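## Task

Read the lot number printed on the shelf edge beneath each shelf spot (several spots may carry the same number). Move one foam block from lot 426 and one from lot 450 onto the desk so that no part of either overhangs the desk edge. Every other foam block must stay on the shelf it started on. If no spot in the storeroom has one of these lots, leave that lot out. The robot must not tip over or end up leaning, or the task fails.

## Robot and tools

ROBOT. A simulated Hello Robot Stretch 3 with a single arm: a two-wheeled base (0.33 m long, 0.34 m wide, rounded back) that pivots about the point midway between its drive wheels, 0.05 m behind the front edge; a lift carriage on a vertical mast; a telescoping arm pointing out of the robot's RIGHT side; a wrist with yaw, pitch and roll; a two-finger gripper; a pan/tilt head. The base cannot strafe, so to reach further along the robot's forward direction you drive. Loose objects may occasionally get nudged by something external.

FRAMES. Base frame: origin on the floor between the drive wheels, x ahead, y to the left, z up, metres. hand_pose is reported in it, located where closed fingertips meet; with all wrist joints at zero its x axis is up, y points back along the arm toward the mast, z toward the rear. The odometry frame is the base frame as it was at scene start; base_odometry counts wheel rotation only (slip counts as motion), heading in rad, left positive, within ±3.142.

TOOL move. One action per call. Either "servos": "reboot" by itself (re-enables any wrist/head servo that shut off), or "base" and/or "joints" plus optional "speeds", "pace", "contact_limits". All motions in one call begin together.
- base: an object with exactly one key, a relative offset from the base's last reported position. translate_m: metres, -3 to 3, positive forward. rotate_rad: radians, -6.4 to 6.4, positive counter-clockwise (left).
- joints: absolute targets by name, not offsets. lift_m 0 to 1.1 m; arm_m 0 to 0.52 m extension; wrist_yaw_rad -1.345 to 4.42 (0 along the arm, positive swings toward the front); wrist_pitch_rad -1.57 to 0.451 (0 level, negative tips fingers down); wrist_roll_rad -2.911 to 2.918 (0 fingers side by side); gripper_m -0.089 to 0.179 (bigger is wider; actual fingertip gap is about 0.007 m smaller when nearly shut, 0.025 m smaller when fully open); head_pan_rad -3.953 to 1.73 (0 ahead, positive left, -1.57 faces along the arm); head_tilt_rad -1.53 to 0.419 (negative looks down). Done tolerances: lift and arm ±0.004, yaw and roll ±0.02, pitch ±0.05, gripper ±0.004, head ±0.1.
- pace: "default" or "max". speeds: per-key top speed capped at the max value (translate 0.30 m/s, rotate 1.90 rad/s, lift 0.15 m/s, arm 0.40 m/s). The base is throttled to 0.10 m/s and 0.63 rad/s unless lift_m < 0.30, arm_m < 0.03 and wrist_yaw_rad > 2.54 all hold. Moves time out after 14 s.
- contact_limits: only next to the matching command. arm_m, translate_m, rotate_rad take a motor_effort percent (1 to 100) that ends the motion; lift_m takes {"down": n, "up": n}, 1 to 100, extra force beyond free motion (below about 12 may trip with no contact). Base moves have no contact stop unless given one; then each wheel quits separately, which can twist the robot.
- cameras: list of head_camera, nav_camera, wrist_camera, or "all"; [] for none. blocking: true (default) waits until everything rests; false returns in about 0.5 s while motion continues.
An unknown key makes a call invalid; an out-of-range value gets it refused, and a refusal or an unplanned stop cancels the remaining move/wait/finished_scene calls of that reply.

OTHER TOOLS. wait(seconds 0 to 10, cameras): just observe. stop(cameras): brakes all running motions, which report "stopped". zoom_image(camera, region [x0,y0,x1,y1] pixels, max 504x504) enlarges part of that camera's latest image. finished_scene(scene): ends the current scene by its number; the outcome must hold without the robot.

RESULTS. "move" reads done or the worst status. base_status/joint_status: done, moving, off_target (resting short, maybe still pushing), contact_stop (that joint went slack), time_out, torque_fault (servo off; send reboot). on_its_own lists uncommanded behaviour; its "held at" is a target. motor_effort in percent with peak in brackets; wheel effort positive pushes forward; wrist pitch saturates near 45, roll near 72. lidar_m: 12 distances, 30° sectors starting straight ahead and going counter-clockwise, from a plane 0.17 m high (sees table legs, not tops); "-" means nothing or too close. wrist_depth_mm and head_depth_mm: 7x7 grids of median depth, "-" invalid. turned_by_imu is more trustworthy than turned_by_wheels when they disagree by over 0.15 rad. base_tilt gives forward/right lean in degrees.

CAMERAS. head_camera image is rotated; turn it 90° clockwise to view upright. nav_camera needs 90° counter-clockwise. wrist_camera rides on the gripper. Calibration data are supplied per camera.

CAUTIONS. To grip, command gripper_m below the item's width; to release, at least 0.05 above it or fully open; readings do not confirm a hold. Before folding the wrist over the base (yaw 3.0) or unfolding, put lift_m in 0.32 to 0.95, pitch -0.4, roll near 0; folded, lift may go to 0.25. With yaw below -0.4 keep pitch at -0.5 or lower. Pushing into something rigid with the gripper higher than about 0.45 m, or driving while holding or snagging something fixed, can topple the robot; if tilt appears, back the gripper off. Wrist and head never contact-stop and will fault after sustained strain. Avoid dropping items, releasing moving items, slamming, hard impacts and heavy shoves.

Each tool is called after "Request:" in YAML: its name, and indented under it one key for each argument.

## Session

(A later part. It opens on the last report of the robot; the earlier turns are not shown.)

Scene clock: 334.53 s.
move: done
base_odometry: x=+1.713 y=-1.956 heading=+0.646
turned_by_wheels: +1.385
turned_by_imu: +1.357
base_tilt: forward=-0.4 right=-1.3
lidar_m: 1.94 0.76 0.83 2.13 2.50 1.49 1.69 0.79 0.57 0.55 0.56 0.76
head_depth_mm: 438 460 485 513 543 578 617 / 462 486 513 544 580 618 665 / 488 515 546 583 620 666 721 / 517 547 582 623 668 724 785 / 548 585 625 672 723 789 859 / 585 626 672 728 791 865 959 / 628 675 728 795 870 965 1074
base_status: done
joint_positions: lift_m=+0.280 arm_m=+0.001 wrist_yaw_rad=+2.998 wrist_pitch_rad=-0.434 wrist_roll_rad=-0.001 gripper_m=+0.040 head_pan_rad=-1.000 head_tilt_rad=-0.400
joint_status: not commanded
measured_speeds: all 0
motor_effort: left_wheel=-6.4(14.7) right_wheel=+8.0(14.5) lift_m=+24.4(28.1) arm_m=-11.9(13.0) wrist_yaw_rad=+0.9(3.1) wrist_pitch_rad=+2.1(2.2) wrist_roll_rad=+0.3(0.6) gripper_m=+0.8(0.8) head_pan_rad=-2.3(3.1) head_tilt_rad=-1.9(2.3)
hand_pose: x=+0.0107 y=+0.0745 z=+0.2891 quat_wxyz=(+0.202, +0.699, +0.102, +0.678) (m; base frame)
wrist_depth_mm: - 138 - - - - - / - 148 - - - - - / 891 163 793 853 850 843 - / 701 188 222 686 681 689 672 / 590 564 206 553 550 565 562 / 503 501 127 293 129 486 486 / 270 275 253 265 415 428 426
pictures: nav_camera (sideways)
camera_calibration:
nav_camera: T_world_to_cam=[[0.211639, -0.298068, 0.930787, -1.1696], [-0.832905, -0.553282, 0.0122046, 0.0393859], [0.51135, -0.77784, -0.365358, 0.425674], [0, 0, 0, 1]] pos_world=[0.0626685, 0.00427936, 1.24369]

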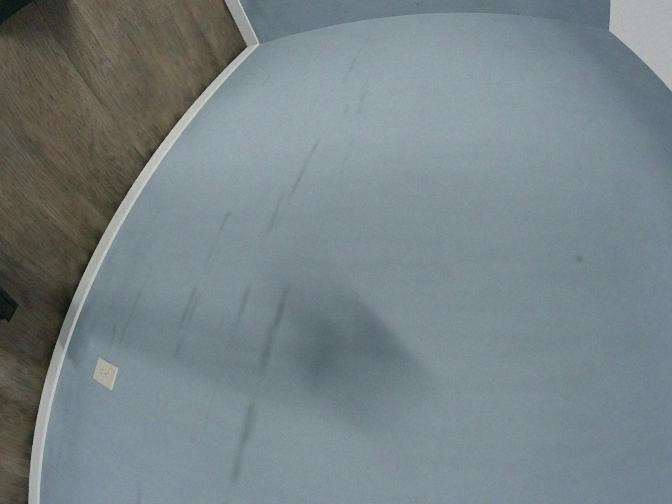

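Request:
move:
  base: {"translate_m": 1.5}
  joints: {"head_pan_rad": -1.9, "head_tilt_rad": -0.35}
  pace: "max"
  cameras: []

Request:
move:
  base: {"rotate_rad": -1.597}
  pace: "max"
  cameras: ["head_camera", "nav_camera"]

Request:
move:
  base: {"translate_m": -0.6}
  pace: "max"
  cameras: ["head_camera", "nav_camera"]

Scene clock: 351.20 s.
move: done
base_odometry: x=+2.911 y=-1.053 heading=+0.646
turned_by_wheels: +0.000
turned_by_imu: +0.001
base_tilt: forward=-0.2 right=-1.2
lidar_m: 0.57 0.59 0.79 2.06 0.67 0.70 2.20 0.74 0.53 0.51 0.53 0.60
head_depth_mm: 500 535 571 616 667 726 797 / 479 510 544 582 629 684 745 / 459 487 519 556 597 644 700 / 441 468 495 528 566 611 659 / 425 448 476 505 539 580 623 / 410 432 457 484 515 550 590 / 396 417 438 464 493 524 562
base_status: done
joint_positions: lift_m=+0.280 arm_m=+0.001 wrist_yaw_rad=+2.998 wrist_pitch_rad=-0.434 wrist_roll_rad=-0.001 gripper_m=+0.040 head_pan_rad=-1.900 head_tilt_rad=-0.350
joint_status: all done
measured_speeds: all 0
motor_effort: left_wheel=+0.9(10.3) right_wheel=+4.0(17.4) lift_m=+28.4(29.9) arm_m=-6.3(10.8) wrist_yaw_rad=+1.5(3.1) wrist_pitch_rad=+2.1(2.2) wrist_roll_rad=+0.3(0.7) gripper_m=+0.5(0.9) head_pan_rad=+3.6(5.5) head_tilt_rad=+4.8(7.3)
hand_pose: x=+0.0107 y=+0.0745 z=+0.2891 quat_wxyz=(+0.202, +0.699, +0.103, +0.678) (m; base frame)
wrist_depth_mm: - 138 - - - - - / - 149 - - - - - / - 164 792 868 864 816 670 / 675 188 222 693 680 681 647 / 589 569 205 560 554 563 565 / 502 500 126 295 130 487 486 / 269 275 254 264 415 429 427
pictures: none
No camera images: "cameras" was empty.

Scene clock: 353.33 s.
move: done
base_odometry: x=+2.911 y=-1.053 heading=-0.951
turned_by_wheels: -1.597
turned_by_imu: -1.566
base_tilt: forward=-0.3 right=-1.2
lidar_m: 0.51 0.53 0.60 0.57 0.59 0.79 2.02 0.67 0.70 2.25 0.75 0.53
head_depth_mm: 685 699 714 732 749 764 783 / 805 821 846 863 886 914 943 / 3006 3198 3316 3107 2373 1140 1176 / 2871 3042 3234 3405 2619 1877 1463 / 2795 2918 3095 3250 2624 1868 1459 / 2697 2860 2972 3172 2590 1850 1457 / 2617 2741 2887 2999 2573 1823 1453
base_status: done
joint_positions: lift_m=+0.280 arm_m=+0.001 wrist_yaw_rad=+2.998 wrist_pitch_rad=-0.434 wrist_roll_rad=-0.001 gripper_m=+0.040 head_pan_rad=-1.900 head_tilt_rad=-0.350
joint_status: not commanded
measured_speeds: all 0
motor_effort: left_wheel=+5.0(14.8) right_wheel=-7.0(15.1) lift_m=+28.4(29.7) arm_m=-11.7(12.8) wrist_yaw_rad=+0.9(3.2) wrist_pitch_rad=+2.0(2.2) wrist_roll_rad=+0.3(0.6) gripper_m=+0.5(0.8) head_pan_rad=+2.4(3.6) head_tilt_rad=+3.9(5.9)
hand_pose: x=+0.0107 y=+0.0745 z=+0.2891 quat_wxyz=(+0.202, +0.699, +0.103, +0.678) (m; base frame)
wrist_depth_mm: 520 138 538 - - - - / - 149 - - - - - / - 163 172 - - - - / - 185 192 664 691 677 - / 595 567 206 557 557 572 547 / 497 498 127 294 129 487 484 / 267 275 255 264 417 428 422
pictures: head_camera (sideways), nav_camera (sideways)
camera_calibration:
head_camera: T_world_to_cam=[[0.0507326, 0.291766, -0.955143, 1.25824], [0.93173, -0.358173, -0.0599216, 0.0720148], [-0.359589, -0.886896, -0.290018, 0.335258], [0, 0, 0, 1]] pos_world=[-0.0103769, -0.0439797, 1.30335]
nav_camera: T_world_to_cam=[[-0.0865071, -0.306046, 0.948078, -1.19035], [-0.951026, 0.308842, 0.0129203, 0.0391749], [-0.296761, -0.900529, -0.317775, 0.368591], [0, 0, 0, 1]] pos_world=[0.0436657, -0.0444748, 1.24517]

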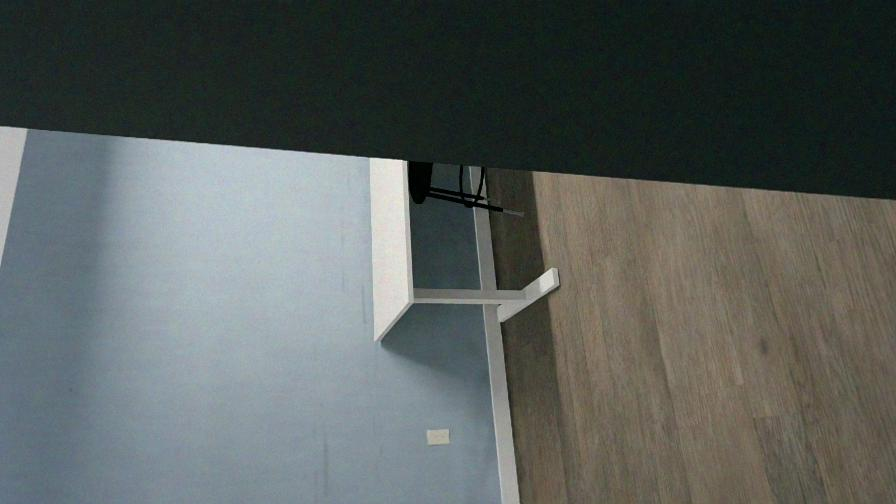

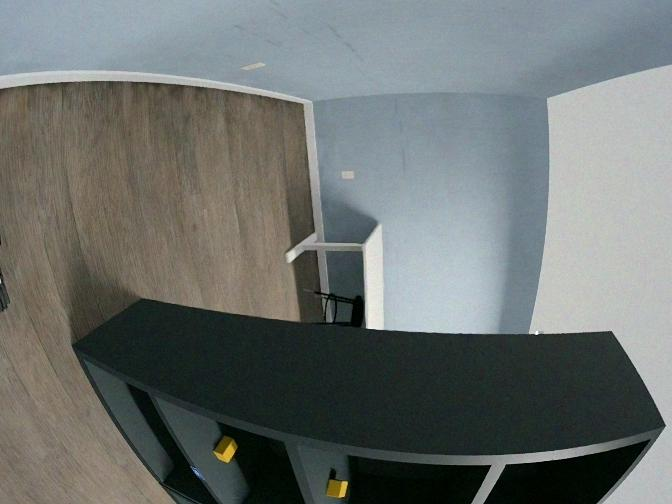

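Scene clock: 356.67 s.
move: done
base_odometry: x=+2.562 y=-0.565 heading=-0.950
turned_by_wheels: +0.000
turned_by_imu: -0.001
base_tilt: forward=-0.3 right=-1.1
lidar_m: 1.10 0.81 0.58 0.55 0.57 0.76 1.95 0.91 0.95 0.45 1.61 1.16
head_depth_mm: 475 931 1042 1067 665 1115 887 / 436 930 1002 1035 645 1088 883 / 435 888 952 994 651 1040 835 / 399 853 911 950 645 1032 876 / 376 827 875 910 639 992 870 / 374 793 837 879 635 516 864 / 380 765 803 843 629 491 863
base_status: done
joint_positions: lift_m=+0.280 arm_m=+0.001 wrist_yaw_rad=+2.998 wrist_pitch_rad=-0.434 wrist_roll_rad=-0.001 gripper_m=+0.040 head_pan_rad=-1.900 head_tilt_rad=-0.350
joint_status: not commanded
measured_speeds: all 0
motor_effort: left_wheel=+0.5(13.9) right_wheel=-9.2(14.6) lift_m=+27.5(28.8) arm_m=-10.4(12.5) wrist_yaw_rad=+1.3(2.7) wrist_pitch_rad=+2.1(2.2) wrist_roll_rad=+0.3(0.7) gripper_m=+0.3(1.0) head_pan_rad=+2.1(3.4) head_tilt_rad=+3.3(5.1)
hand_pose: x=+0.0107 y=+0.0745 z=+0.2891 quat_wxyz=(+0.202, +0.699, +0.103, +0.678) (m; base frame)
wrist_depth_mm: 508 138 531 544 - - - / 539 149 - - - - - / - 164 172 - - - - / - 181 192 661 670 674 678 / 583 559 206 562 554 569 558 / 506 499 127 294 129 487 482 / 268 276 255 264 417 423 425
pictures: head_camera (sideways), nav_camera (sideways)
camera_calibration:
head_camera: T_world_to_cam=[[0.0507326, 0.291766, -0.955143, 1.25824], [0.93173, -0.358173, -0.0599216, 0.0720148], [-0.359589, -0.886896, -0.290018, 0.335258], [0, 0, 0, 1]] pos_world=[-0.0103769, -0.0439797, 1.30335]
nav_camera: T_world_to_cam=[[-0.0865071, -0.306046, 0.948078, -1.19035], [-0.951026, 0.308842, 0.0129203, 0.0391749], [-0.296761, -0.900529, -0.317775, 0.368591], [0, 0, 0, 1]] pos_world=[0.0436657, -0.0444748, 1.24517]

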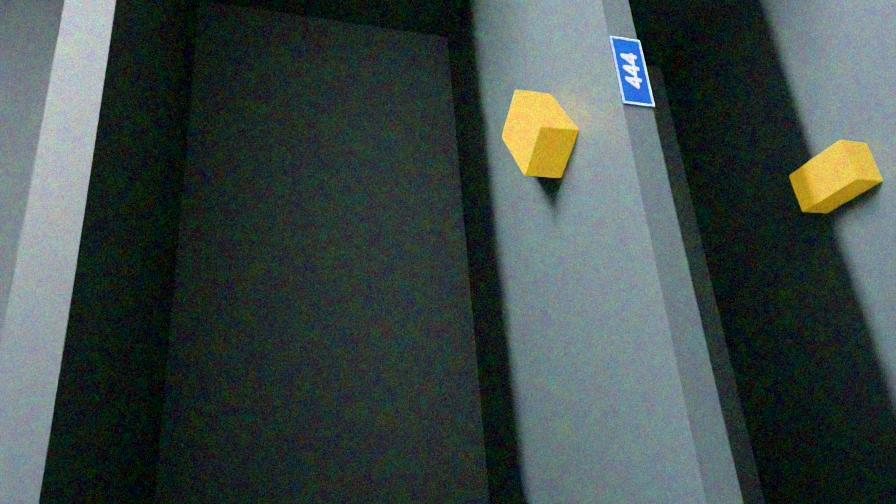

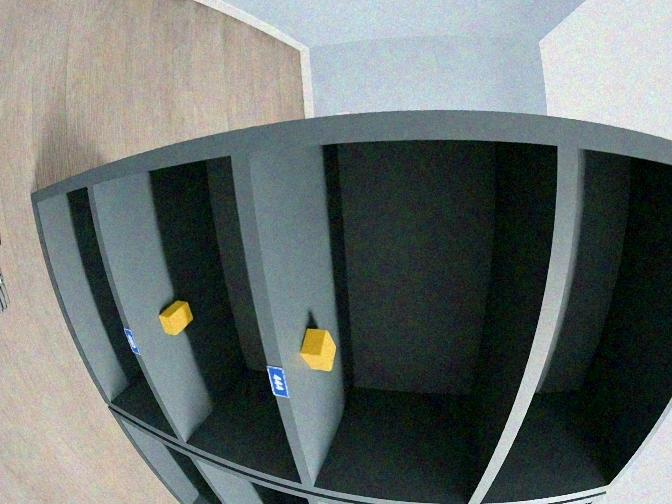

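Request:
zoom_image:
  camera: "nav_camera"
  region: [110, 310, 170, 370]

Request:
move:
  base: {"translate_m": -0.85}
  joints: {"head_pan_rad": -1.65, "head_tilt_rad": -0.35}
  pace: "max"
  cameras: ["head_camera", "nav_camera"]

Scaled by 8.400 from the camera's 672x504 image, which has a finer 792x594 frame.

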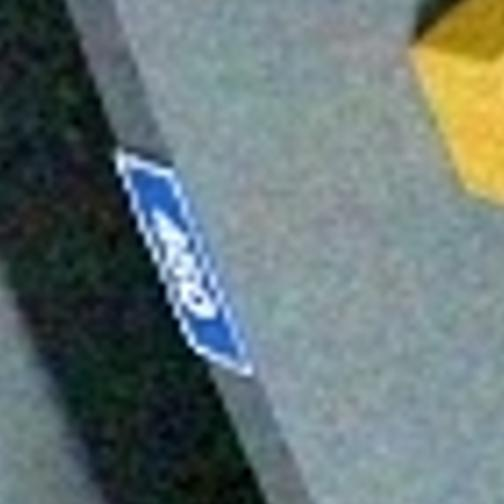

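Scene clock: 372.03 s.
move: done
base_odometry: x=+2.068 y=+0.127 heading=-0.950
turned_by_wheels: +0.000
turned_by_imu: +0.000
base_tilt: forward=-0.4 right=-1.3
lidar_m: 1.94 0.78 0.55 0.53 0.54 0.73 1.86 1.00 0.97 0.48 0.96 1.01
head_depth_mm: 423 866 915 966 663 1058 888 / 429 852 909 945 658 1049 880 / 395 839 886 930 652 1003 875 / 387 667 873 912 612 533 873 / 438 457 472 481 495 532 571 / 377 400 424 450 487 516 563 / 379 800 843 878 631 982 863
base_status: done
joint_positions: lift_m=+0.280 arm_m=+0.001 wrist_yaw_rad=+2.998 wrist_pitch_rad=-0.434 wrist_roll_rad=-0.001 gripper_m=+0.040 head_pan_rad=-1.650 head_tilt_rad=-0.350
joint_status: all done
measured_speeds: all 0
motor_effort: left_wheel=+0.2(14.2) right_wheel=-11.2(15.1) lift_m=+25.6(27.7) arm_m=-4.6(8.3) wrist_yaw_rad=+1.6(3.7) wrist_pitch_rad=+2.1(2.2) wrist_roll_rad=+0.4(0.6) gripper_m=+0.2(1.0) head_pan_rad=-3.0(6.2) head_tilt_rad=+0.4(4.4)
hand_pose: x=+0.0107 y=+0.0745 z=+0.2891 quat_wxyz=(+0.202, +0.699, +0.103, +0.678) (m; base frame)
wrist_depth_mm: 487 137 512 528 538 - - / 534 149 175 - - - - / - 163 172 - - - - / - 181 191 662 658 677 680 / 582 566 207 555 553 560 560 / 508 499 127 294 129 491 483 / 267 274 254 264 418 428 424
pictures: head_camera (sideways), nav_camera (sideways)
camera_calibration:
head_camera: T_world_to_cam=[[-0.0230658, 0.295237, -0.955145, 1.25872], [0.991379, -0.116502, -0.059952, 0.0716059], [-0.128977, -0.948294, -0.290005, 0.333771], [0, 0, 0, 1]] pos_world=[0.00109355, -0.0467651, 1.30335]
nav_camera: T_world_to_cam=[[-0.0080748, -0.317951, 0.948073, -1.19083], [-0.997873, 0.063892, 0.0129283, 0.0394684], [-0.0646849, -0.945952, -0.317791, 0.367186], [0, 0, 0, 1]] pos_world=[0.0535202, -0.0338061, 1.24517]

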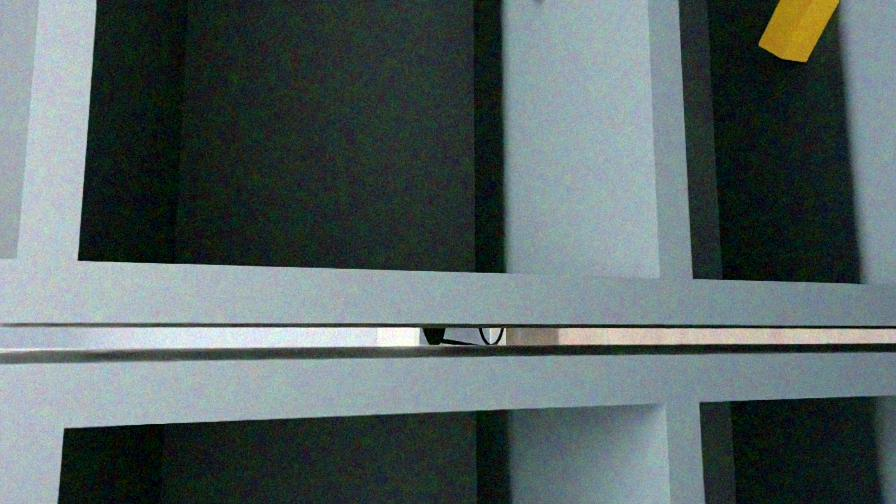

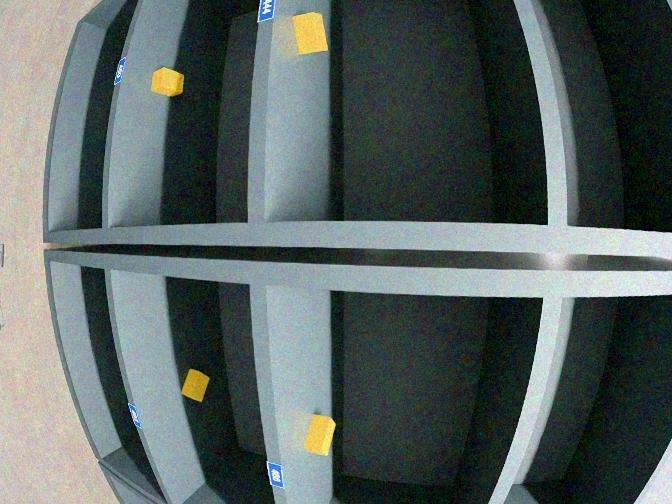

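Request:
zoom_image:
  camera: "nav_camera"
  region: [100, 50, 140, 90]

Request:
zoom_image:
  camera: "nav_camera"
  region: [120, 395, 150, 430]

Request:
zoom_image:
  camera: "nav_camera"
  region: [255, 455, 295, 495]

Scaled by 12.600 from the camera's 672x504 image, which has a finer 792x594 frame.

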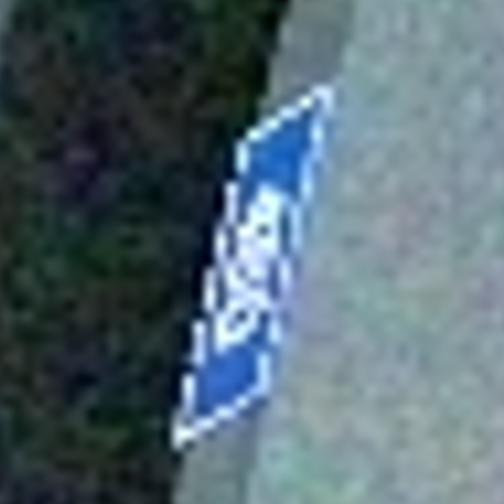

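Scaled by 14.400 from the camera's 672x504 image, which has a finer 792x594 frame.

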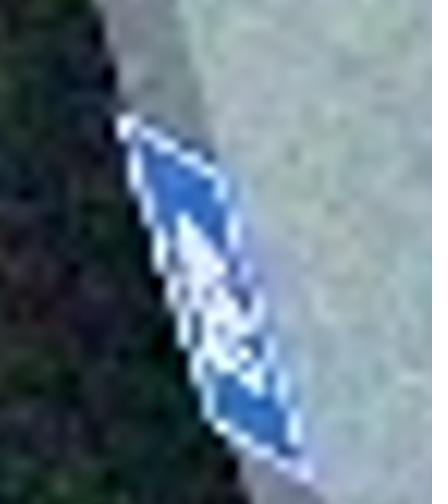

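Scaled by 12.600 from the camera's 672x504 image, which has a finer 792x594 frame.

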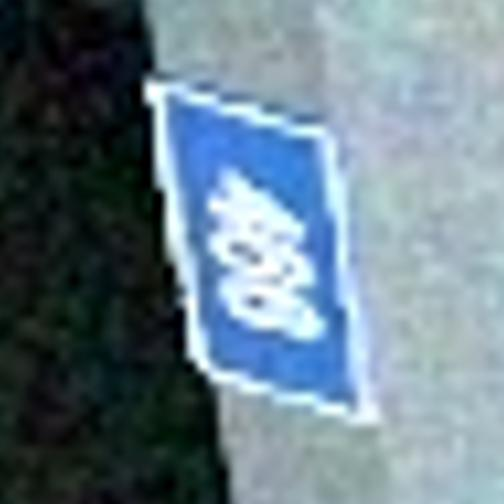

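Request:
move:
  joints: {"head_pan_rad": -2.2, "head_tilt_rad": -0.6}
  pace: "max"
  cameras: ["head_camera"]

Request:
move:
  joints: {"head_pan_rad": -1.0, "head_tilt_rad": -0.6}
  pace: "max"
  cameras: ["head_camera"]

Scene clock: 383.50 s.
move: done
base_odometry: x=+2.068 y=+0.127 heading=-0.950
turned_by_wheels: +0.000
turned_by_imu: +0.000
base_tilt: forward=-0.1 right=-1.2
lidar_m: 1.94 0.78 0.55 0.53 0.54 0.73 1.87 1.00 0.97 0.48 0.96 1.01
head_depth_mm: 847 902 939 1065 1581 1488 1241 / 930 994 911 1155 1192 1389 1243 / 1016 1109 893 1290 1092 1385 1228 / 981 1084 878 1271 1086 1280 1182 / 912 998 769 674 1044 909 1146 / 846 921 854 627 1072 861 1120 / 793 858 836 569 1064 856 768
base_status: not commanded
joint_positions: lift_m=+0.280 arm_m=+0.001 wrist_yaw_rad=+2.998 wrist_pitch_rad=-0.434 wrist_roll_rad=-0.001 gripper_m=+0.040 head_pan_rad=-2.218 head_tilt_rad=-0.604
joint_status: all done
measured_speeds: all 0
motor_effort: left_wheel=-0.3(0.6) right_wheel=-10.4(11.1) lift_m=+25.3(26.0) arm_m=-3.0(3.9) wrist_yaw_rad=+2.1(3.0) wrist_pitch_rad=+2.1(2.2) wrist_roll_rad=+0.3(0.6) gripper_m=+0.4(1.0) head_pan_rad=-0.2(3.8) head_tilt_rad=-4.3(7.5)
hand_pose: x=+0.0107 y=+0.0745 z=+0.2891 quat_wxyz=(+0.202, +0.699, +0.103, +0.678) (m; base frame)
wrist_depth_mm: 485 138 517 534 543 - - / 529 149 175 - - - - / - 163 172 - - - - / - 181 191 659 666 680 670 / 586 568 205 553 546 571 561 / 505 498 127 294 129 488 483 / 270 277 253 264 415 425 427
pictures: head_camera (sideways)
camera_calibration:
head_camera: T_world_to_cam=[[0.278638, 0.445172, -0.85099, 1.12099], [0.782556, -0.618906, -0.0675331, 0.0827337], [-0.556747, -0.64713, -0.520822, 0.636811], [0, 0, 0, 1]] pos_world=[-0.0225523, -0.0357308, 1.29121]

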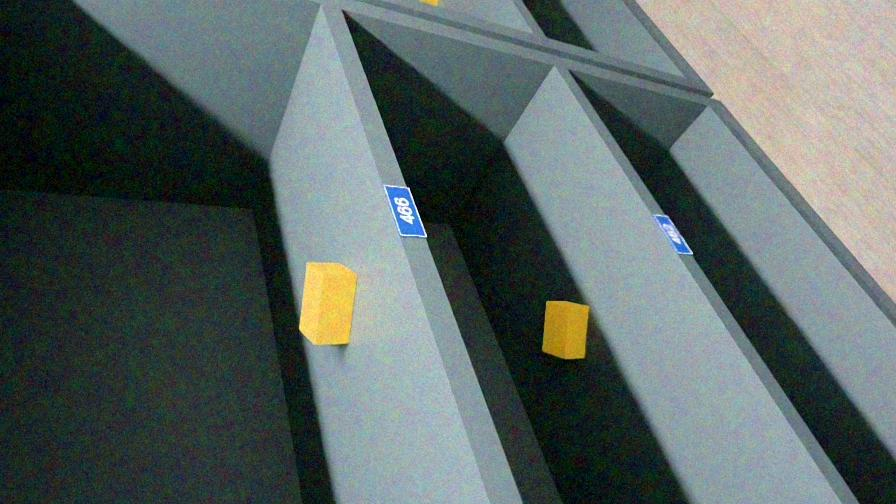

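Scene clock: 384.47 s.
move: done
base_odometry: x=+2.068 y=+0.127 heading=-0.950
turned_by_wheels: +0.000
turned_by_imu: +0.000
base_tilt: forward=-0.4 right=-1.3
lidar_m: 1.94 0.78 0.55 0.53 0.54 0.73 1.86 1.00 0.97 0.48 0.95 1.01
head_depth_mm: 758 817 853 601 994 621 697 / 800 866 900 593 1069 879 768 / 841 919 889 617 1088 873 1109 / 895 980 876 645 1082 887 1155 / 953 1056 737 1250 1071 946 1165 / 1004 1098 853 1297 1065 1326 1187 / 934 1002 841 1181 1100 1331 1206
base_status: not commanded
joint_positions: lift_m=+0.280 arm_m=+0.001 wrist_yaw_rad=+2.998 wrist_pitch_rad=-0.434 wrist_roll_rad=-0.001 gripper_m=+0.040 head_pan_rad=-0.974 head_tilt_rad=-0.604
joint_status: all done
measured_speeds: all 0
motor_effort: left_wheel=-0.1(0.4) right_wheel=-10.7(11.1) lift_m=+25.2(25.5) arm_m=-2.0(3.2) wrist_yaw_rad=+1.2(2.6) wrist_pitch_rad=+2.1(2.2) wrist_roll_rad=+0.3(0.5) gripper_m=+0.1(0.7) head_pan_rad=-1.2(5.1) head_tilt_rad=-2.0(8.3)
hand_pose: x=+0.0107 y=+0.0745 z=+0.2891 quat_wxyz=(+0.202, +0.699, +0.103, +0.678) (m; base frame)
wrist_depth_mm: 488 137 518 531 538 - - / 529 149 175 - - - - / - 163 171 - - - - / - 181 191 666 654 685 677 / 588 562 206 560 553 567 563 / 503 503 127 294 129 490 485 / 269 274 254 264 415 422 424
pictures: head_camera (sideways)
camera_calibration:
head_camera: T_world_to_cam=[[-0.332205, 0.406752, -0.850996, 1.12474], [0.837272, 0.542605, -0.0674977, 0.0823896], [0.434299, -0.734938, -0.520817, 0.630736], [0, 0, 0, 1]] pos_world=[0.0307328, -0.0386429, 1.29121]

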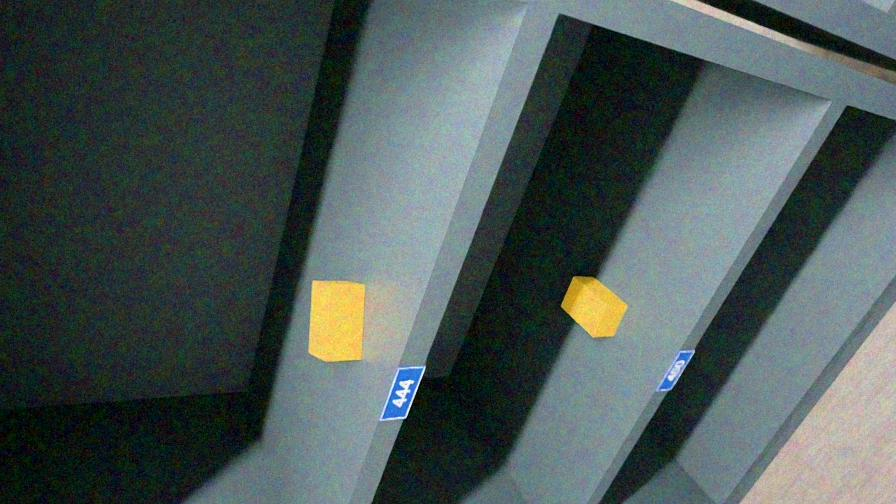

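Request:
zoom_image:
  camera: "head_camera"
  region: [650, 340, 700, 400]

Request:
move:
  joints: {"head_pan_rad": -2.2, "head_tilt_rad": -0.6}
  pace: "max"
  cameras: ["head_camera"]

Request:
zoom_image:
  camera: "head_camera"
  region: [645, 205, 705, 265]

Scaled by 8.400 from the camera's 896x504 image, which has a finer 1280x720 frame.

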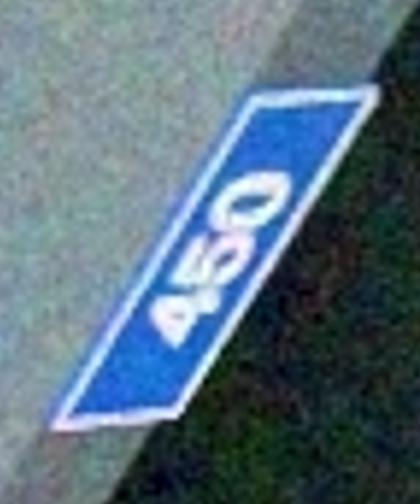

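Scene clock: 389.67 s.
move: done
base_odometry: x=+2.068 y=+0.127 heading=-0.950
turned_by_wheels: +0.000
turned_by_imu: +0.000
base_tilt: forward=-0.4 right=-1.3
lidar_m: 1.95 0.78 0.55 0.53 0.54 0.73 1.86 1.00 0.97 0.48 0.96 1.01
head_depth_mm: 837 890 939 1090 1665 1496 1250 / 912 985 976 1144 1195 1391 1242 / 1008 1083 900 1279 1100 1399 1232 / 996 1103 889 1323 1081 1281 1185 / 923 1012 765 678 1047 916 1148 / 859 928 864 634 1071 856 1120 / 798 862 851 572 1066 856 771
base_status: not commanded
joint_positions: lift_m=+0.280 arm_m=+0.001 wrist_yaw_rad=+2.998 wrist_pitch_rad=-0.434 wrist_roll_rad=-0.001 gripper_m=+0.040 head_pan_rad=-2.236 head_tilt_rad=-0.600
joint_status: all done
measured_speeds: all 0
motor_effort: left_wheel=-0.3(0.4) right_wheel=-10.8(11.3) lift_m=+24.4(25.2) arm_m=+0.4(0.9) wrist_yaw_rad=+1.6(2.5) wrist_pitch_rad=+2.1(2.1) wrist_roll_rad=+0.3(0.6) gripper_m=+0.5(0.6) head_pan_rad=+2.6(4.7) head_tilt_rad=+3.3(8.3)
hand_pose: x=+0.0107 y=+0.0745 z=+0.2891 quat_wxyz=(+0.202, +0.699, +0.103, +0.678) (m; base frame)
wrist_depth_mm: 480 138 514 527 551 - - / 535 149 175 - - - - / - 163 172 - - - - / - 181 191 664 657 670 671 / 586 566 206 557 553 572 565 / 498 495 127 295 129 486 483 / 270 275 253 263 418 423 426
pictures: head_camera (sideways)
camera_calibration:
head_camera: T_world_to_cam=[[0.284511, 0.437989, -0.852771, 1.12322], [0.771533, -0.632598, -0.0674988, 0.0827519], [-0.569025, -0.638737, -0.517904, 0.633078], [0, 0, 0, 1]] pos_world=[-0.0231773, -0.0352389, 1.29131]

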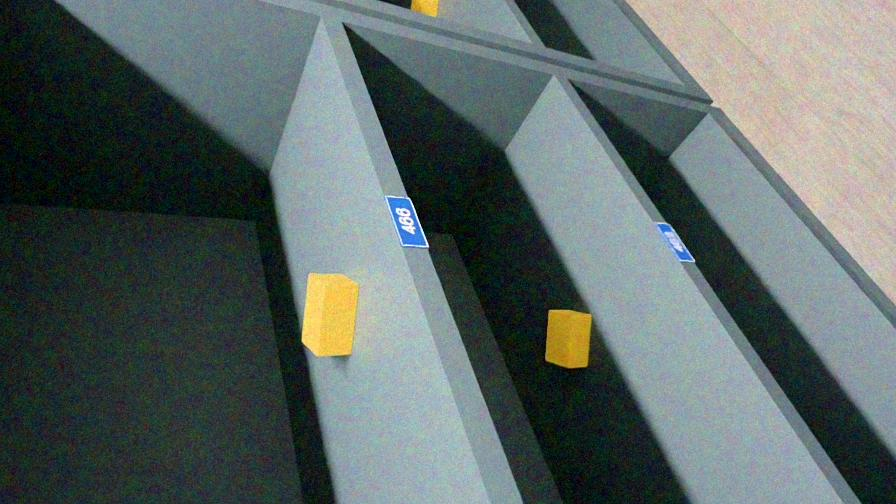

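Scaled by 8.400 from the camera's 896x504 image, which has a finer 1280x720 frame.

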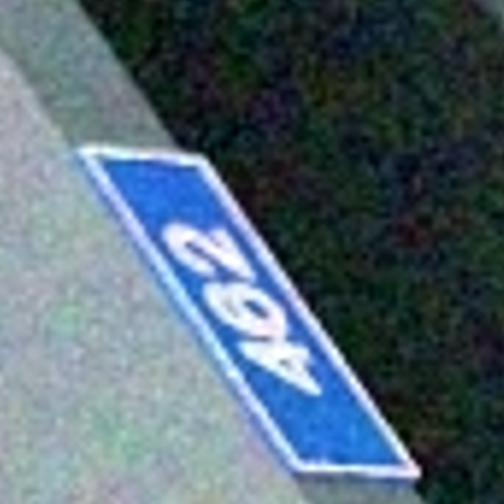

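Request:
move:
  base: {"rotate_rad": 0.203}
  pace: "max"
  cameras: []

Request:
move:
  base: {"translate_m": 0.52}
  pace: "max"
  cameras: []

Request:
move:
  base: {"rotate_rad": -0.203}
  joints: {"lift_m": 0.6, "wrist_pitch_rad": -0.4}
  pace: "max"
  cameras: []

Request:
move:
  joints: {"wrist_yaw_rad": 0, "gripper_m": 0.179, "head_pan_rad": -1.57}
  pace: "max"
  cameras: []

Request:
move:
  joints: {"wrist_pitch_rad": -0.17}
  cameras: ["wrist_camera"]

Scene clock: 411.67 s.
move: done
base_odometry: x=+2.068 y=+0.127 heading=-0.747
turned_by_wheels: +0.203
turned_by_imu: +0.199
base_tilt: forward=-0.4 right=-1.2
lidar_m: 1.27 0.65 0.53 0.53 0.58 0.92 1.88 1.00 0.94 0.48 1.03 1.01
head_depth_mm: 988 1070 929 1172 1109 1301 1248 / 943 1049 920 1294 1108 1297 1216 / 892 990 784 697 1072 952 1180 / 854 934 888 649 1063 895 1159 / 809 887 875 611 1083 867 1120 / 774 845 864 575 1076 860 1071 / 740 805 841 546 560 658 744
base_status: done
joint_positions: lift_m=+0.280 arm_m=+0.001 wrist_yaw_rad=+2.998 wrist_pitch_rad=-0.434 wrist_roll_rad=-0.001 gripper_m=+0.040 head_pan_rad=-2.200 head_tilt_rad=-0.599
joint_status: not commanded
measured_speeds: all 0
motor_effort: left_wheel=-5.9(13.3) right_wheel=+8.9(12.5) lift_m=+26.1(26.1) arm_m=+3.1(3.9) wrist_yaw_rad=+1.7(2.7) wrist_pitch_rad=+2.1(2.2) wrist_roll_rad=+0.4(0.7) gripper_m=+0.4(1.2) head_pan_rad=+3.1(4.0) head_tilt_rad=+2.1(4.1)
hand_pose: x=+0.0107 y=+0.0745 z=+0.2891 quat_wxyz=(+0.202, +0.699, +0.103, +0.678) (m; base frame)
wrist_depth_mm: - 137 530 532 522 516 505 / - 149 - - - 545 535 / - 164 171 - - - - / 685 186 192 668 662 648 655 / 584 569 207 554 552 568 562 / 502 501 127 293 129 486 483 / 270 274 254 263 415 425 426
pictures: none
No camera images: "cameras" was empty.

Scene clock: 414.73 s.
move: done
base_odometry: x=+2.449 y=-0.227 heading=-0.747
turned_by_wheels: +0.000
turned_by_imu: +0.000
base_tilt: forward=-0.2 right=-1.2
lidar_m: 1.06 0.54 0.45 0.44 0.49 0.77 1.50 0.72 0.79 0.91 0.68 1.45
head_depth_mm: 593 671 860 1497 1209 1424 1251 / 599 646 714 818 1029 1368 1248 / 695 743 780 835 956 1084 1203 / 831 898 880 1024 1064 1258 1190 / 887 976 874 1196 1080 947 1153 / 848 928 858 671 1072 885 1146 / 808 882 851 630 1070 854 1117
base_status: done
joint_positions: lift_m=+0.280 arm_m=+0.001 wrist_yaw_rad=+2.998 wrist_pitch_rad=-0.434 wrist_roll_rad=-0.001 gripper_m=+0.040 head_pan_rad=-2.200 head_tilt_rad=-0.599
joint_status: not commanded
measured_speeds: all 0
motor_effort: left_wheel=+4.1(10.3) right_wheel=+3.5(16.6) lift_m=+25.0(30.0) arm_m=+4.1(4.7) wrist_yaw_rad=+1.2(2.7) wrist_pitch_rad=+2.1(2.2) wrist_roll_rad=+0.3(0.8) gripper_m=+0.3(0.9) head_pan_rad=+2.8(4.0) head_tilt_rad=+1.6(3.6)
hand_pose: x=+0.0106 y=+0.0745 z=+0.2891 quat_wxyz=(+0.202, +0.699, +0.103, +0.678) (m; base frame)
wrist_depth_mm: 475 137 456 450 444 435 431 / 517 148 488 492 482 477 464 / - 164 197 532 526 511 502 / - 180 189 - - - 543 / 587 566 205 563 537 563 567 / 501 498 127 293 130 489 485 / 269 276 254 264 416 424 426
pictures: none
No camera images: "cameras" was empty.

Scene clock: 417.67 s.
move: done
base_odometry: x=+2.449 y=-0.227 heading=-0.950
turned_by_wheels: -0.203
turned_by_imu: -0.199
base_tilt: forward=-0.2 right=-1.2
lidar_m: 1.44 0.65 0.46 0.44 0.45 0.61 1.56 1.49 0.72 1.02 0.68 1.50
head_depth_mm: 1338 1419 1214 1505 1704 1499 1251 / 1247 1381 1078 1492 1636 1451 1243 / 631 711 845 1386 1180 1401 1236 / 601 657 735 828 957 1133 1214 / 680 750 794 927 1021 1216 1176 / 792 891 862 1125 1076 912 1144 / 861 931 849 661 1063 853 1138
base_status: done
joint_positions: lift_m=+0.600 arm_m=+0.001 wrist_yaw_rad=+2.998 wrist_pitch_rad=-0.420 wrist_roll_rad=-0.001 gripper_m=+0.040 head_pan_rad=-2.200 head_tilt_rad=-0.599
joint_status: all done
measured_speeds: all 0
motor_effort: left_wheel=+6.0(13.3) right_wheel=-8.8(13.2) lift_m=+26.6(32.5) arm_m=+3.1(4.7) wrist_yaw_rad=+1.5(2.7) wrist_pitch_rad=+3.3(6.6) wrist_roll_rad=+0.4(0.7) gripper_m=+0.5(1.1) head_pan_rad=+2.8(3.4) head_tilt_rad=-0.2(1.6)
hand_pose: x=+0.0109 y=+0.0763 z=+0.6123 quat_wxyz=(+0.197, +0.700, +0.098, +0.680) (m; base frame)
wrist_depth_mm: 407 137 437 452 463 481 501 / 445 148 469 488 510 527 530 / 485 162 503 534 541 - - / 526 184 188 - - - - / - - 200 - 151 - - / - - 126 - 127 816 849 / - - 260 744 752 758 764
pictures: none
No camera images: "cameras" was empty.

Scene clock: 419.60 s.
move: done
base_odometry: x=+2.449 y=-0.227 heading=-0.950
turned_by_wheels: +0.000
turned_by_imu: +0.000
base_tilt: forward=-0.3 right=-1.2
lidar_m: 1.44 0.65 0.46 0.44 0.46 0.61 1.56 1.49 0.73 1.02 0.68 1.51
head_depth_mm: 831 918 925 669 1069 910 1115 / 832 917 915 663 1101 908 1178 / 829 913 900 658 1098 900 1165 / 827 910 888 653 1088 896 1155 / 826 906 873 679 1080 890 1151 / 826 903 861 670 1073 884 1147 / 819 898 848 661 1070 882 1139
base_status: not commanded
joint_positions: lift_m=+0.600 arm_m=+0.001 wrist_yaw_rad=+0.003 wrist_pitch_rad=-0.420 wrist_roll_rad=-0.001 gripper_m=+0.179 head_pan_rad=-1.565 head_tilt_rad=-0.599
joint_status: all done
measured_speeds: all 0
motor_effort: left_wheel=+6.0(6.7) right_wheel=-8.4(9.3) lift_m=+23.7(26.7) arm_m=+3.9(4.1) wrist_yaw_rad=-2.6(7.4) wrist_pitch_rad=+3.3(3.3) wrist_roll_rad=+0.1(0.6) gripper_m=+0.4(84.3) head_pan_rad=-2.8(5.2) head_tilt_rad=-0.9(1.7)
hand_pose: x=-0.0208 y=-0.3697 z=+0.6123 quat_wxyz=(+0.692, +0.149, -0.691, -0.147) (m; base frame)
wrist_depth_mm: - - - - - 695 - / - - - - - - - / - - - - - - - / - - - - - - - / - 146 - - - 903 - / - 140 - - - - - / 118 - - - - - 105
pictures: none
No camera images: "cameras" was empty.

Scene clock: 420.50 s.
move: done
base_odometry: x=+2.449 y=-0.227 heading=-0.950
turned_by_wheels: +0.000
turned_by_imu: +0.000
base_tilt: forward=-0.3 right=-1.1
lidar_m: 1.44 0.65 0.46 0.44 0.45 0.61 1.55 1.48 0.72 1.02 0.68 1.51
head_depth_mm: 839 921 925 671 1066 914 1107 / 834 918 915 665 1102 901 1169 / 833 911 900 689 1097 900 1131 / 829 907 886 650 1087 896 1162 / 825 902 874 677 1079 889 1132 / 821 906 863 670 1071 888 1145 / 819 901 847 662 1061 883 1140
base_status: not commanded
joint_positions: lift_m=+0.600 arm_m=+0.001 wrist_yaw_rad=+0.003 wrist_pitch_rad=-0.194 wrist_roll_rad=-0.001 gripper_m=+0.179 head_pan_rad=-1.569 head_tilt_rad=-0.599
joint_status: all done
measured_speeds: all 0
motor_effort: left_wheel=+6.0(6.7) right_wheel=-8.8(8.9) lift_m=+23.9(24.5) arm_m=+3.2(3.7) wrist_yaw_rad=-4.8(4.8) wrist_pitch_rad=+3.9(6.1) wrist_roll_rad=+0.4(0.5) gripper_m=+0.9(1.0) head_pan_rad=-3.3(3.8) head_tilt_rad=-1.3(2.1)
hand_pose: x=-0.0207 y=-0.3924 z=+0.6658 quat_wxyz=(+0.705, +0.070, -0.703, -0.068) (m; base frame)
wrist_depth_mm: - - - - - - - / - - - - - 721 - / - - - - - 765 - / - - - - - - 576 / - 142 - - - - - / - 139 - - - - - / - 809 - - - - 105
pictures: wrist_camera
camera_calibration:
wrist_camera: T_world_to_cam=[[-0.998872, -0.0448838, -0.01549, -0.0213802], [-0.00300129, 0.385264, -0.922802, 0.798011], [0.0473866, -0.921714, -0.384964, 0.0617853], [0, 0, 0, 1]] pos_world=[-0.0218888, -0.251456, 0.75986]

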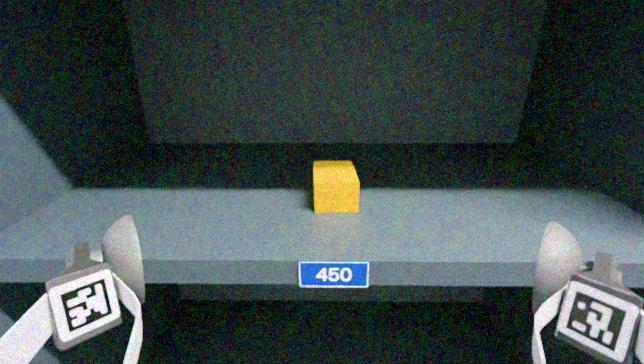

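Request:
move:
  joints: {"wrist_yaw_rad": 0.03, "wrist_pitch_rad": -0.08, "lift_m": 0.488}
  pace: "max"
  cameras: []

Request:
move:
  joints: {"arm_m": 0.327}
  contact_limits: {"arm_m": 35}
  cameras: ["wrist_camera"]

Request:
move:
  joints: {"gripper_m": 0.03}
  cameras: ["wrist_camera"]

Request:
move:
  joints: {"lift_m": 0.545}
  cameras: ["wrist_camera"]

Request:
move:
  joints: {"arm_m": 0.0}
  speeds: {"arm_m": 0.25}
  cameras: ["wrist_camera"]

Scene clock: 433.67 s.
move: done
base_odometry: x=+2.449 y=-0.227 heading=-0.950
turned_by_wheels: +0.000
turned_by_imu: +0.000
base_tilt: forward=-0.2 right=-1.2
lidar_m: 1.44 0.65 0.46 0.44 0.45 0.61 1.56 1.49 0.73 1.02 0.68 1.51
head_depth_mm: 836 917 927 671 1065 915 1103 / 834 915 916 662 1109 904 1167 / 831 910 898 692 1095 900 1156 / 829 909 891 651 1090 897 1154 / 823 904 873 675 1077 890 1146 / 820 903 863 671 1069 886 1147 / 818 899 846 660 1061 879 1141
base_status: not commanded
joint_positions: lift_m=+0.488 arm_m=+0.001 wrist_yaw_rad=+0.027 wrist_pitch_rad=-0.103 wrist_roll_rad=-0.001 gripper_m=+0.179 head_pan_rad=-1.570 head_tilt_rad=-0.599
joint_status: all done
measured_speeds: all 0
motor_effort: left_wheel=+6.4(6.6) right_wheel=-8.2(9.1) lift_m=+23.1(26.0) arm_m=+2.5(3.2) wrist_yaw_rad=+2.4(6.2) wrist_pitch_rad=+3.7(5.9) wrist_roll_rad=+0.3(0.6) gripper_m=+0.6(1.1) head_pan_rad=-3.4(3.8) head_tilt_rad=-4.5(4.6)
hand_pose: x=-0.0146 y=-0.3979 z=+0.5765 quat_wxyz=(+0.707, +0.046, -0.705, -0.027) (m; base frame)
wrist_depth_mm: - - - - - - - / - - - - - - - / - - - - - - - / - - - - - - - / - 142 - - - - - / - 139 - - - - - / - 771 - - - - 105
pictures: none
No camera images: "cameras" was empty.

Scene clock: 437.27 s.
move: done
base_odometry: x=+2.449 y=-0.227 heading=-0.950
turned_by_wheels: +0.000
turned_by_imu: +0.000
base_tilt: forward=-0.3 right=-1.2
lidar_m: 1.44 0.65 0.46 0.44 0.46 0.61 1.55 1.49 0.72 1.02 0.68 1.51
head_depth_mm: 837 919 925 668 1065 938 1104 / 831 917 915 665 1099 936 1167 / 830 910 898 689 1092 850 593 / 826 907 883 673 1089 749 1129 / 827 906 873 675 1079 887 1157 / 817 903 859 668 1066 884 1145 / 818 902 845 661 1063 877 1137
base_status: not commanded
joint_positions: lift_m=+0.488 arm_m=+0.327 wrist_yaw_rad=+0.027 wrist_pitch_rad=-0.103 wrist_roll_rad=-0.001 gripper_m=+0.179 head_pan_rad=-1.570 head_tilt_rad=-0.600
joint_status: all done
measured_speeds: all 0
motor_effort: left_wheel=+6.1(6.7) right_wheel=-8.0(9.1) lift_m=+26.8(27.1) arm_m=+12.3(14.2) wrist_yaw_rad=+3.3(3.3) wrist_pitch_rad=+3.8(3.9) wrist_roll_rad=+0.4(0.7) gripper_m=+0.8(1.0) head_pan_rad=-3.4(3.9) head_tilt_rad=-4.5(5.9)
contact_limits: arm_m 35 (drawing in: default 31, maximum 55; extending or still: default 39, maximum 69)
hand_pose: x=-0.0146 y=-0.7243 z=+0.5765 quat_wxyz=(+0.707, +0.046, -0.705, -0.027) (m; base frame)
wrist_depth_mm: - - - - 401 397 394 / - - - - - - - / - - - - - - - / - - - - - - - / 293 259 275 163 274 273 273 / 118 189 208 138 145 208 206 / - 167 167 129 132 160 105
pictures: wrist_camera
camera_calibration:
wrist_camera: T_world_to_cam=[[-0.997459, -0.0702839, -0.0116262, -0.05217], [-0.0100124, 0.29989, -0.953921, 0.799449], [0.0705319, -0.951381, -0.299832, -0.349009], [0, 0, 0, 1]] pos_world=[-0.0194167, -0.575455, 0.657361]

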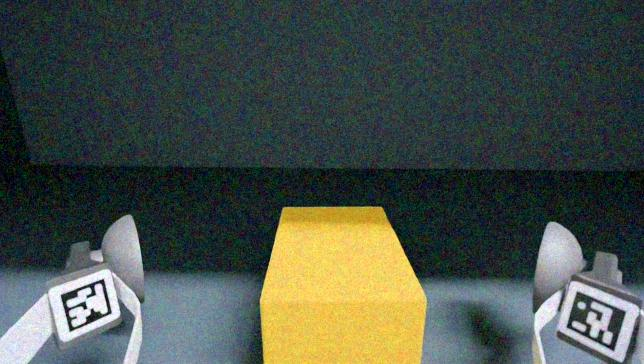

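Scene clock: 439.30 s.
move: done
base_odometry: x=+2.449 y=-0.227 heading=-0.950
turned_by_wheels: +0.000
turned_by_imu: +0.000
base_tilt: forward=-0.4 right=-1.3
lidar_m: 1.44 0.65 0.46 0.44 0.46 0.61 1.55 1.49 0.73 1.01 0.68 1.50
head_depth_mm: 838 920 927 670 1058 938 1110 / 834 916 908 663 1105 930 1168 / 832 908 894 692 1094 852 594 / 824 912 886 671 1084 749 1125 / 823 905 870 677 1077 891 1155 / 822 903 861 669 1072 881 1148 / 817 897 840 660 1061 878 1143
base_status: not commanded
joint_positions: lift_m=+0.488 arm_m=+0.327 wrist_yaw_rad=+0.027 wrist_pitch_rad=-0.103 wrist_roll_rad=-0.001 gripper_m=+0.031 head_pan_rad=-1.570 head_tilt_rad=-0.600
joint_status: all done
measured_speeds: all 0
motor_effort: left_wheel=+6.1(6.7) right_wheel=-8.4(9.4) lift_m=+28.7(29.0) arm_m=+6.9(12.7) wrist_yaw_rad=+1.4(3.3) wrist_pitch_rad=+3.7(3.9) wrist_roll_rad=+0.1(0.7) gripper_m=-13.4(84.6) head_pan_rad=-2.5(3.5) head_tilt_rad=-5.4(6.0)
contact_limits: arm_m 35 (drawing in: default 31, maximum 55; extending or still: default 39, maximum 69)
hand_pose: x=-0.0146 y=-0.7243 z=+0.5765 quat_wxyz=(+0.707, +0.046, -0.705, -0.027) (m; base frame)
wrist_depth_mm: - - - - 400 395 393 / - - - - - - - / - - - - - - - / - - - - - - - / 275 275 161 162 162 272 273 / 208 219 129 138 128 207 208 / 174 110 161 132 155 155 174
pictures: wrist_camera
camera_calibration:
wrist_camera: T_world_to_cam=[[-0.997459, -0.0702839, -0.0116262, -0.05217], [-0.0100124, 0.29989, -0.953921, 0.799449], [0.0705319, -0.951381, -0.299832, -0.349009], [0, 0, 0, 1]] pos_world=[-0.0194167, -0.575455, 0.657361]

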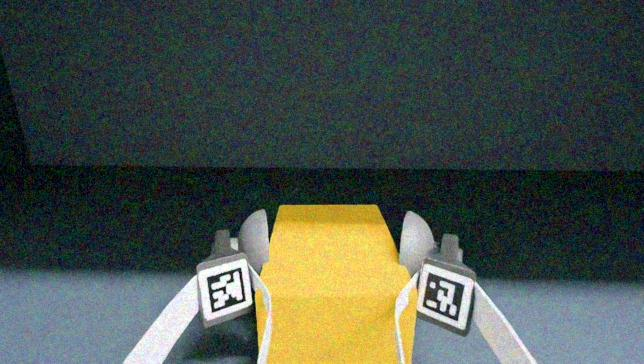

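Scene clock: 440.67 s.
move: done
base_odometry: x=+2.449 y=-0.227 heading=-0.950
turned_by_wheels: +0.000
turned_by_imu: +0.000
base_tilt: forward=-0.2 right=-1.2
lidar_m: 1.44 0.65 0.46 0.44 0.45 0.61 1.55 1.48 0.72 1.01 0.68 1.51
head_depth_mm: 837 918 920 669 1069 938 1106 / 837 915 912 665 1103 928 1145 / 830 913 893 690 1092 634 1085 / 826 910 886 672 1016 661 1155 / 822 906 872 677 1078 890 1153 / 818 905 855 669 1070 884 1142 / 820 902 846 662 1063 879 1142
base_status: not commanded
joint_positions: lift_m=+0.545 arm_m=+0.327 wrist_yaw_rad=+0.027 wrist_pitch_rad=-0.103 wrist_roll_rad=-0.001 gripper_m=+0.031 head_pan_rad=-1.570 head_tilt_rad=-0.600
joint_status: all done
measured_speeds: all 0
motor_effort: left_wheel=+6.3(6.6) right_wheel=-8.8(9.4) lift_m=+28.4(33.3) arm_m=+3.4(7.2) wrist_yaw_rad=+2.2(3.4) wrist_pitch_rad=+3.9(3.9) wrist_roll_rad=+0.3(0.7) gripper_m=-13.1(13.5) head_pan_rad=-2.6(3.4) head_tilt_rad=-4.7(5.8)
contact_limits: arm_m 35 (drawing in: default 31, maximum 55; extending or still: default 39, maximum 69)
hand_pose: x=-0.0146 y=-0.7243 z=+0.6335 quat_wxyz=(+0.707, +0.046, -0.705, -0.027) (m; base frame)
wrist_depth_mm: - - - - 401 400 394 / - - - - - - - / - - - - - - - / - - - - - - - / - - 153 163 148 - - / 303 304 129 138 128 290 303 / 245 101 235 132 135 226 244
pictures: wrist_camera
camera_calibration:
wrist_camera: T_world_to_cam=[[-0.997459, -0.0702839, -0.0116262, -0.0515073], [-0.0100124, 0.29989, -0.953921, 0.853823], [0.0705319, -0.951381, -0.299832, -0.331919], [0, 0, 0, 1]] pos_world=[-0.0194167, -0.575455, 0.714361]

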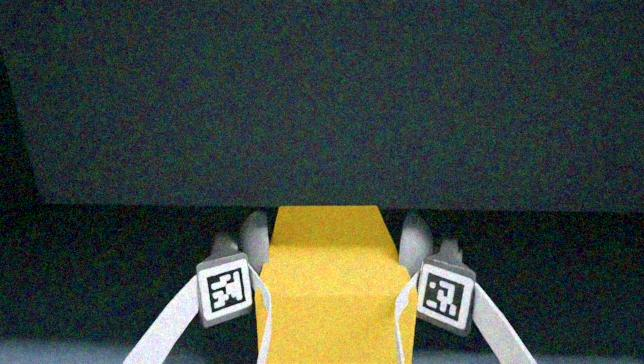

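Scene clock: 444.00 s.
move: done
base_odometry: x=+2.449 y=-0.227 heading=-0.950
turned_by_wheels: +0.000
turned_by_imu: +0.000
base_tilt: forward=-0.3 right=-1.2
lidar_m: 1.44 0.65 0.46 0.44 0.45 0.61 1.56 1.49 0.73 1.01 0.68 1.51
head_depth_mm: 836 921 929 671 1060 939 1104 / 829 915 911 665 1098 931 1168 / 831 913 900 690 1099 927 1157 / 828 908 882 674 1083 897 643 / 822 907 869 679 1081 891 1127 / 821 900 859 670 1071 886 1141 / 819 901 845 660 1067 876 1143
base_status: not commanded
joint_positions: lift_m=+0.545 arm_m=+0.001 wrist_yaw_rad=+0.027 wrist_pitch_rad=-0.103 wrist_roll_rad=-0.001 gripper_m=+0.031 head_pan_rad=-1.570 head_tilt_rad=-0.600
joint_status: all done
measured_speeds: all 0
motor_effort: left_wheel=+6.0(6.8) right_wheel=-8.5(9.3) lift_m=+23.9(28.6) arm_m=-12.0(14.4) wrist_yaw_rad=+2.0(4.3) wrist_pitch_rad=+3.8(3.9) wrist_roll_rad=+0.2(0.6) gripper_m=-13.2(13.6) head_pan_rad=-2.9(3.6) head_tilt_rad=-4.8(6.0)
hand_pose: x=-0.0146 y=-0.3979 z=+0.6335 quat_wxyz=(+0.707, +0.046, -0.705, -0.027) (m; base frame)
wrist_depth_mm: - - - - - - - / - - - - - - - / - - - - - - - / - - - - - - - / - - 153 163 148 - - / - - 129 138 129 - - / - 94 - 132 131 107 -
pictures: wrist_camera
camera_calibration:
wrist_camera: T_world_to_cam=[[-0.997459, -0.0702839, -0.0116262, -0.0285666], [-0.0100124, 0.29989, -0.953921, 0.755939], [0.0705319, -0.951381, -0.299832, -0.021388], [0, 0, 0, 1]] pos_world=[-0.0194167, -0.249055, 0.714361]

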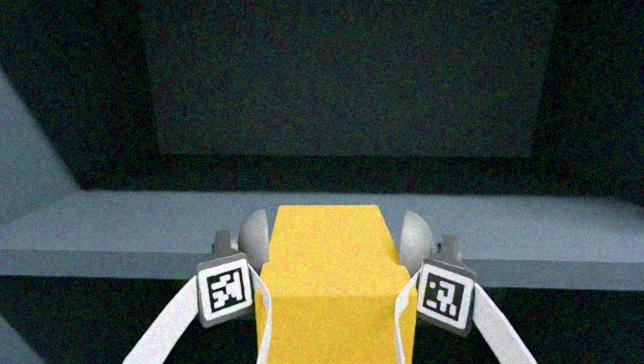

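Request:
move:
  base: {"translate_m": 0.97}
  joints: {"lift_m": 0.8, "wrist_yaw_rad": 0.0}
  cameras: []

Request:
move:
  base: {"rotate_rad": -1.597}
  joints: {"head_pan_rad": -1.57, "head_tilt_rad": -0.6}
  cameras: ["head_camera"]

Scene clock: 478.97 s.
move: done
base_odometry: x=+3.013 y=-1.016 heading=-0.950
turned_by_wheels: +0.000
turned_by_imu: +0.000
base_tilt: forward=-0.4 right=-1.1
lidar_m: 0.48 0.49 0.49 0.47 0.48 0.65 1.66 0.78 0.76 2.10 0.70 0.50
head_depth_mm: 2747 2948 3306 2519 1808 1331 1249 / 2739 2953 3195 2500 1848 1496 1272 / 2706 2941 3272 2472 1852 1398 1182 / 2704 2968 3185 2474 1823 490 318 / 2689 2956 3178 2435 1827 1416 1218 / 2467 2500 2543 2289 1815 1451 1219 / 1545 1561 1568 1585 1612 1414 1218
base_status: done
joint_positions: lift_m=+0.800 arm_m=+0.001 wrist_yaw_rad=+0.003 wrist_pitch_rad=-0.103 wrist_roll_rad=-0.001 gripper_m=+0.031 head_pan_rad=-1.570 head_tilt_rad=-0.600
joint_status: all done
measured_speeds: all 0
motor_effort: left_wheel=+8.3(11.8) right_wheel=+1.3(10.6) lift_m=+28.9(32.1) arm_m=-3.6(10.8) wrist_yaw_rad=-1.5(6.3) wrist_pitch_rad=+3.8(3.9) wrist_roll_rad=+0.3(0.8) gripper_m=-13.0(13.7) head_pan_rad=-1.9(3.4) head_tilt_rad=-3.5(5.2)
hand_pose: x=-0.0208 y=-0.3980 z=+0.8885 quat_wxyz=(+0.707, +0.038, -0.705, -0.036) (m; base frame)
wrist_depth_mm: - - - - - - - / - - - - - - - / - - - - - - - / - - - - - - - / - - 161 163 163 - - / - - 129 138 129 - - / - 101 - 132 133 - -
pictures: none
No camera images: "cameras" was empty.

Scene clock: 482.60 s.
move: done
base_odometry: x=+3.013 y=-1.016 heading=-2.546
turned_by_wheels: -1.597
turned_by_imu: -1.571
base_tilt: forward=-0.3 right=-1.2
lidar_m: 2.20 0.71 0.50 0.48 0.49 0.50 0.47 0.49 0.64 1.60 1.46 0.76
head_depth_mm: 1197 1176 1173 1157 1153 1140 1144 / 1653 1652 1629 1608 1605 1437 1276 / 2783 2740 2664 2348 1853 1400 1174 / 3545 3840 3656 2426 1857 489 318 / 3511 3849 3626 2405 1836 1424 1222 / 3396 2995 3136 2416 1831 1459 1212 / 1957 2137 2253 2145 1753 1441 1218
base_status: done
joint_positions: lift_m=+0.800 arm_m=+0.001 wrist_yaw_rad=+0.002 wrist_pitch_rad=-0.103 wrist_roll_rad=-0.001 gripper_m=+0.031 head_pan_rad=-1.570 head_tilt_rad=-0.600
joint_status: all done
measured_speeds: all 0
motor_effort: left_wheel=+8.8(12.3) right_wheel=-10.5(13.4) lift_m=+28.7(29.6) arm_m=-9.3(9.3) wrist_yaw_rad=-2.1(4.0) wrist_pitch_rad=+3.8(3.9) wrist_roll_rad=+0.3(0.8) gripper_m=-12.8(13.4) head_pan_rad=-2.0(2.9) head_tilt_rad=-3.0(4.3)
hand_pose: x=-0.0208 y=-0.3980 z=+0.8885 quat_wxyz=(+0.707, +0.037, -0.705, -0.036) (m; base frame)
wrist_depth_mm: - - - - - - 514 / - - - - - - 514 / - - - - - - 512 / - - - - - - 515 / - - 157 163 163 - 514 / - - 129 138 129 - 511 / - 111 - 132 133 117 514
pictures: head_camera (sideways)
camera_calibration:
head_camera: T_world_to_cam=[[-0.0466892, 0.520161, -0.852791, 1.12529], [0.997496, -0.0211159, -0.0674913, 0.0813558], [-0.0531138, -0.853807, -0.517873, 0.629846], [0, 0, 0, 1]] pos_world=[0.0048404, -0.0458481, 1.29131]

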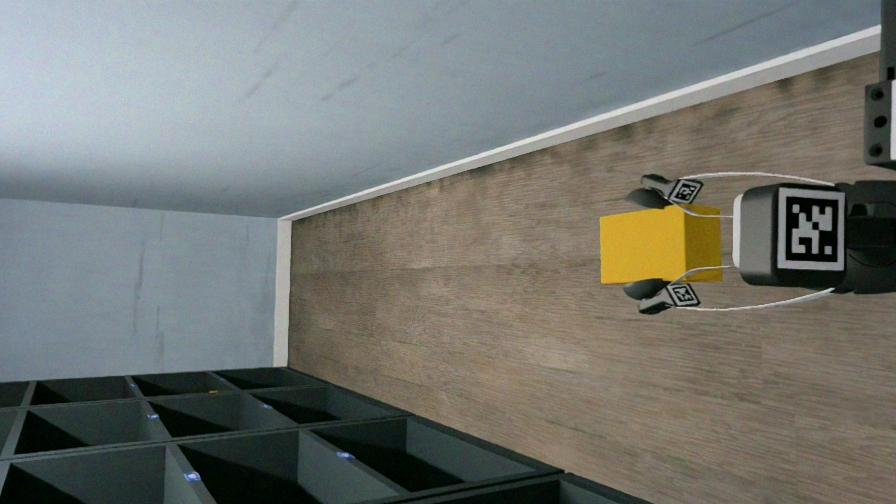

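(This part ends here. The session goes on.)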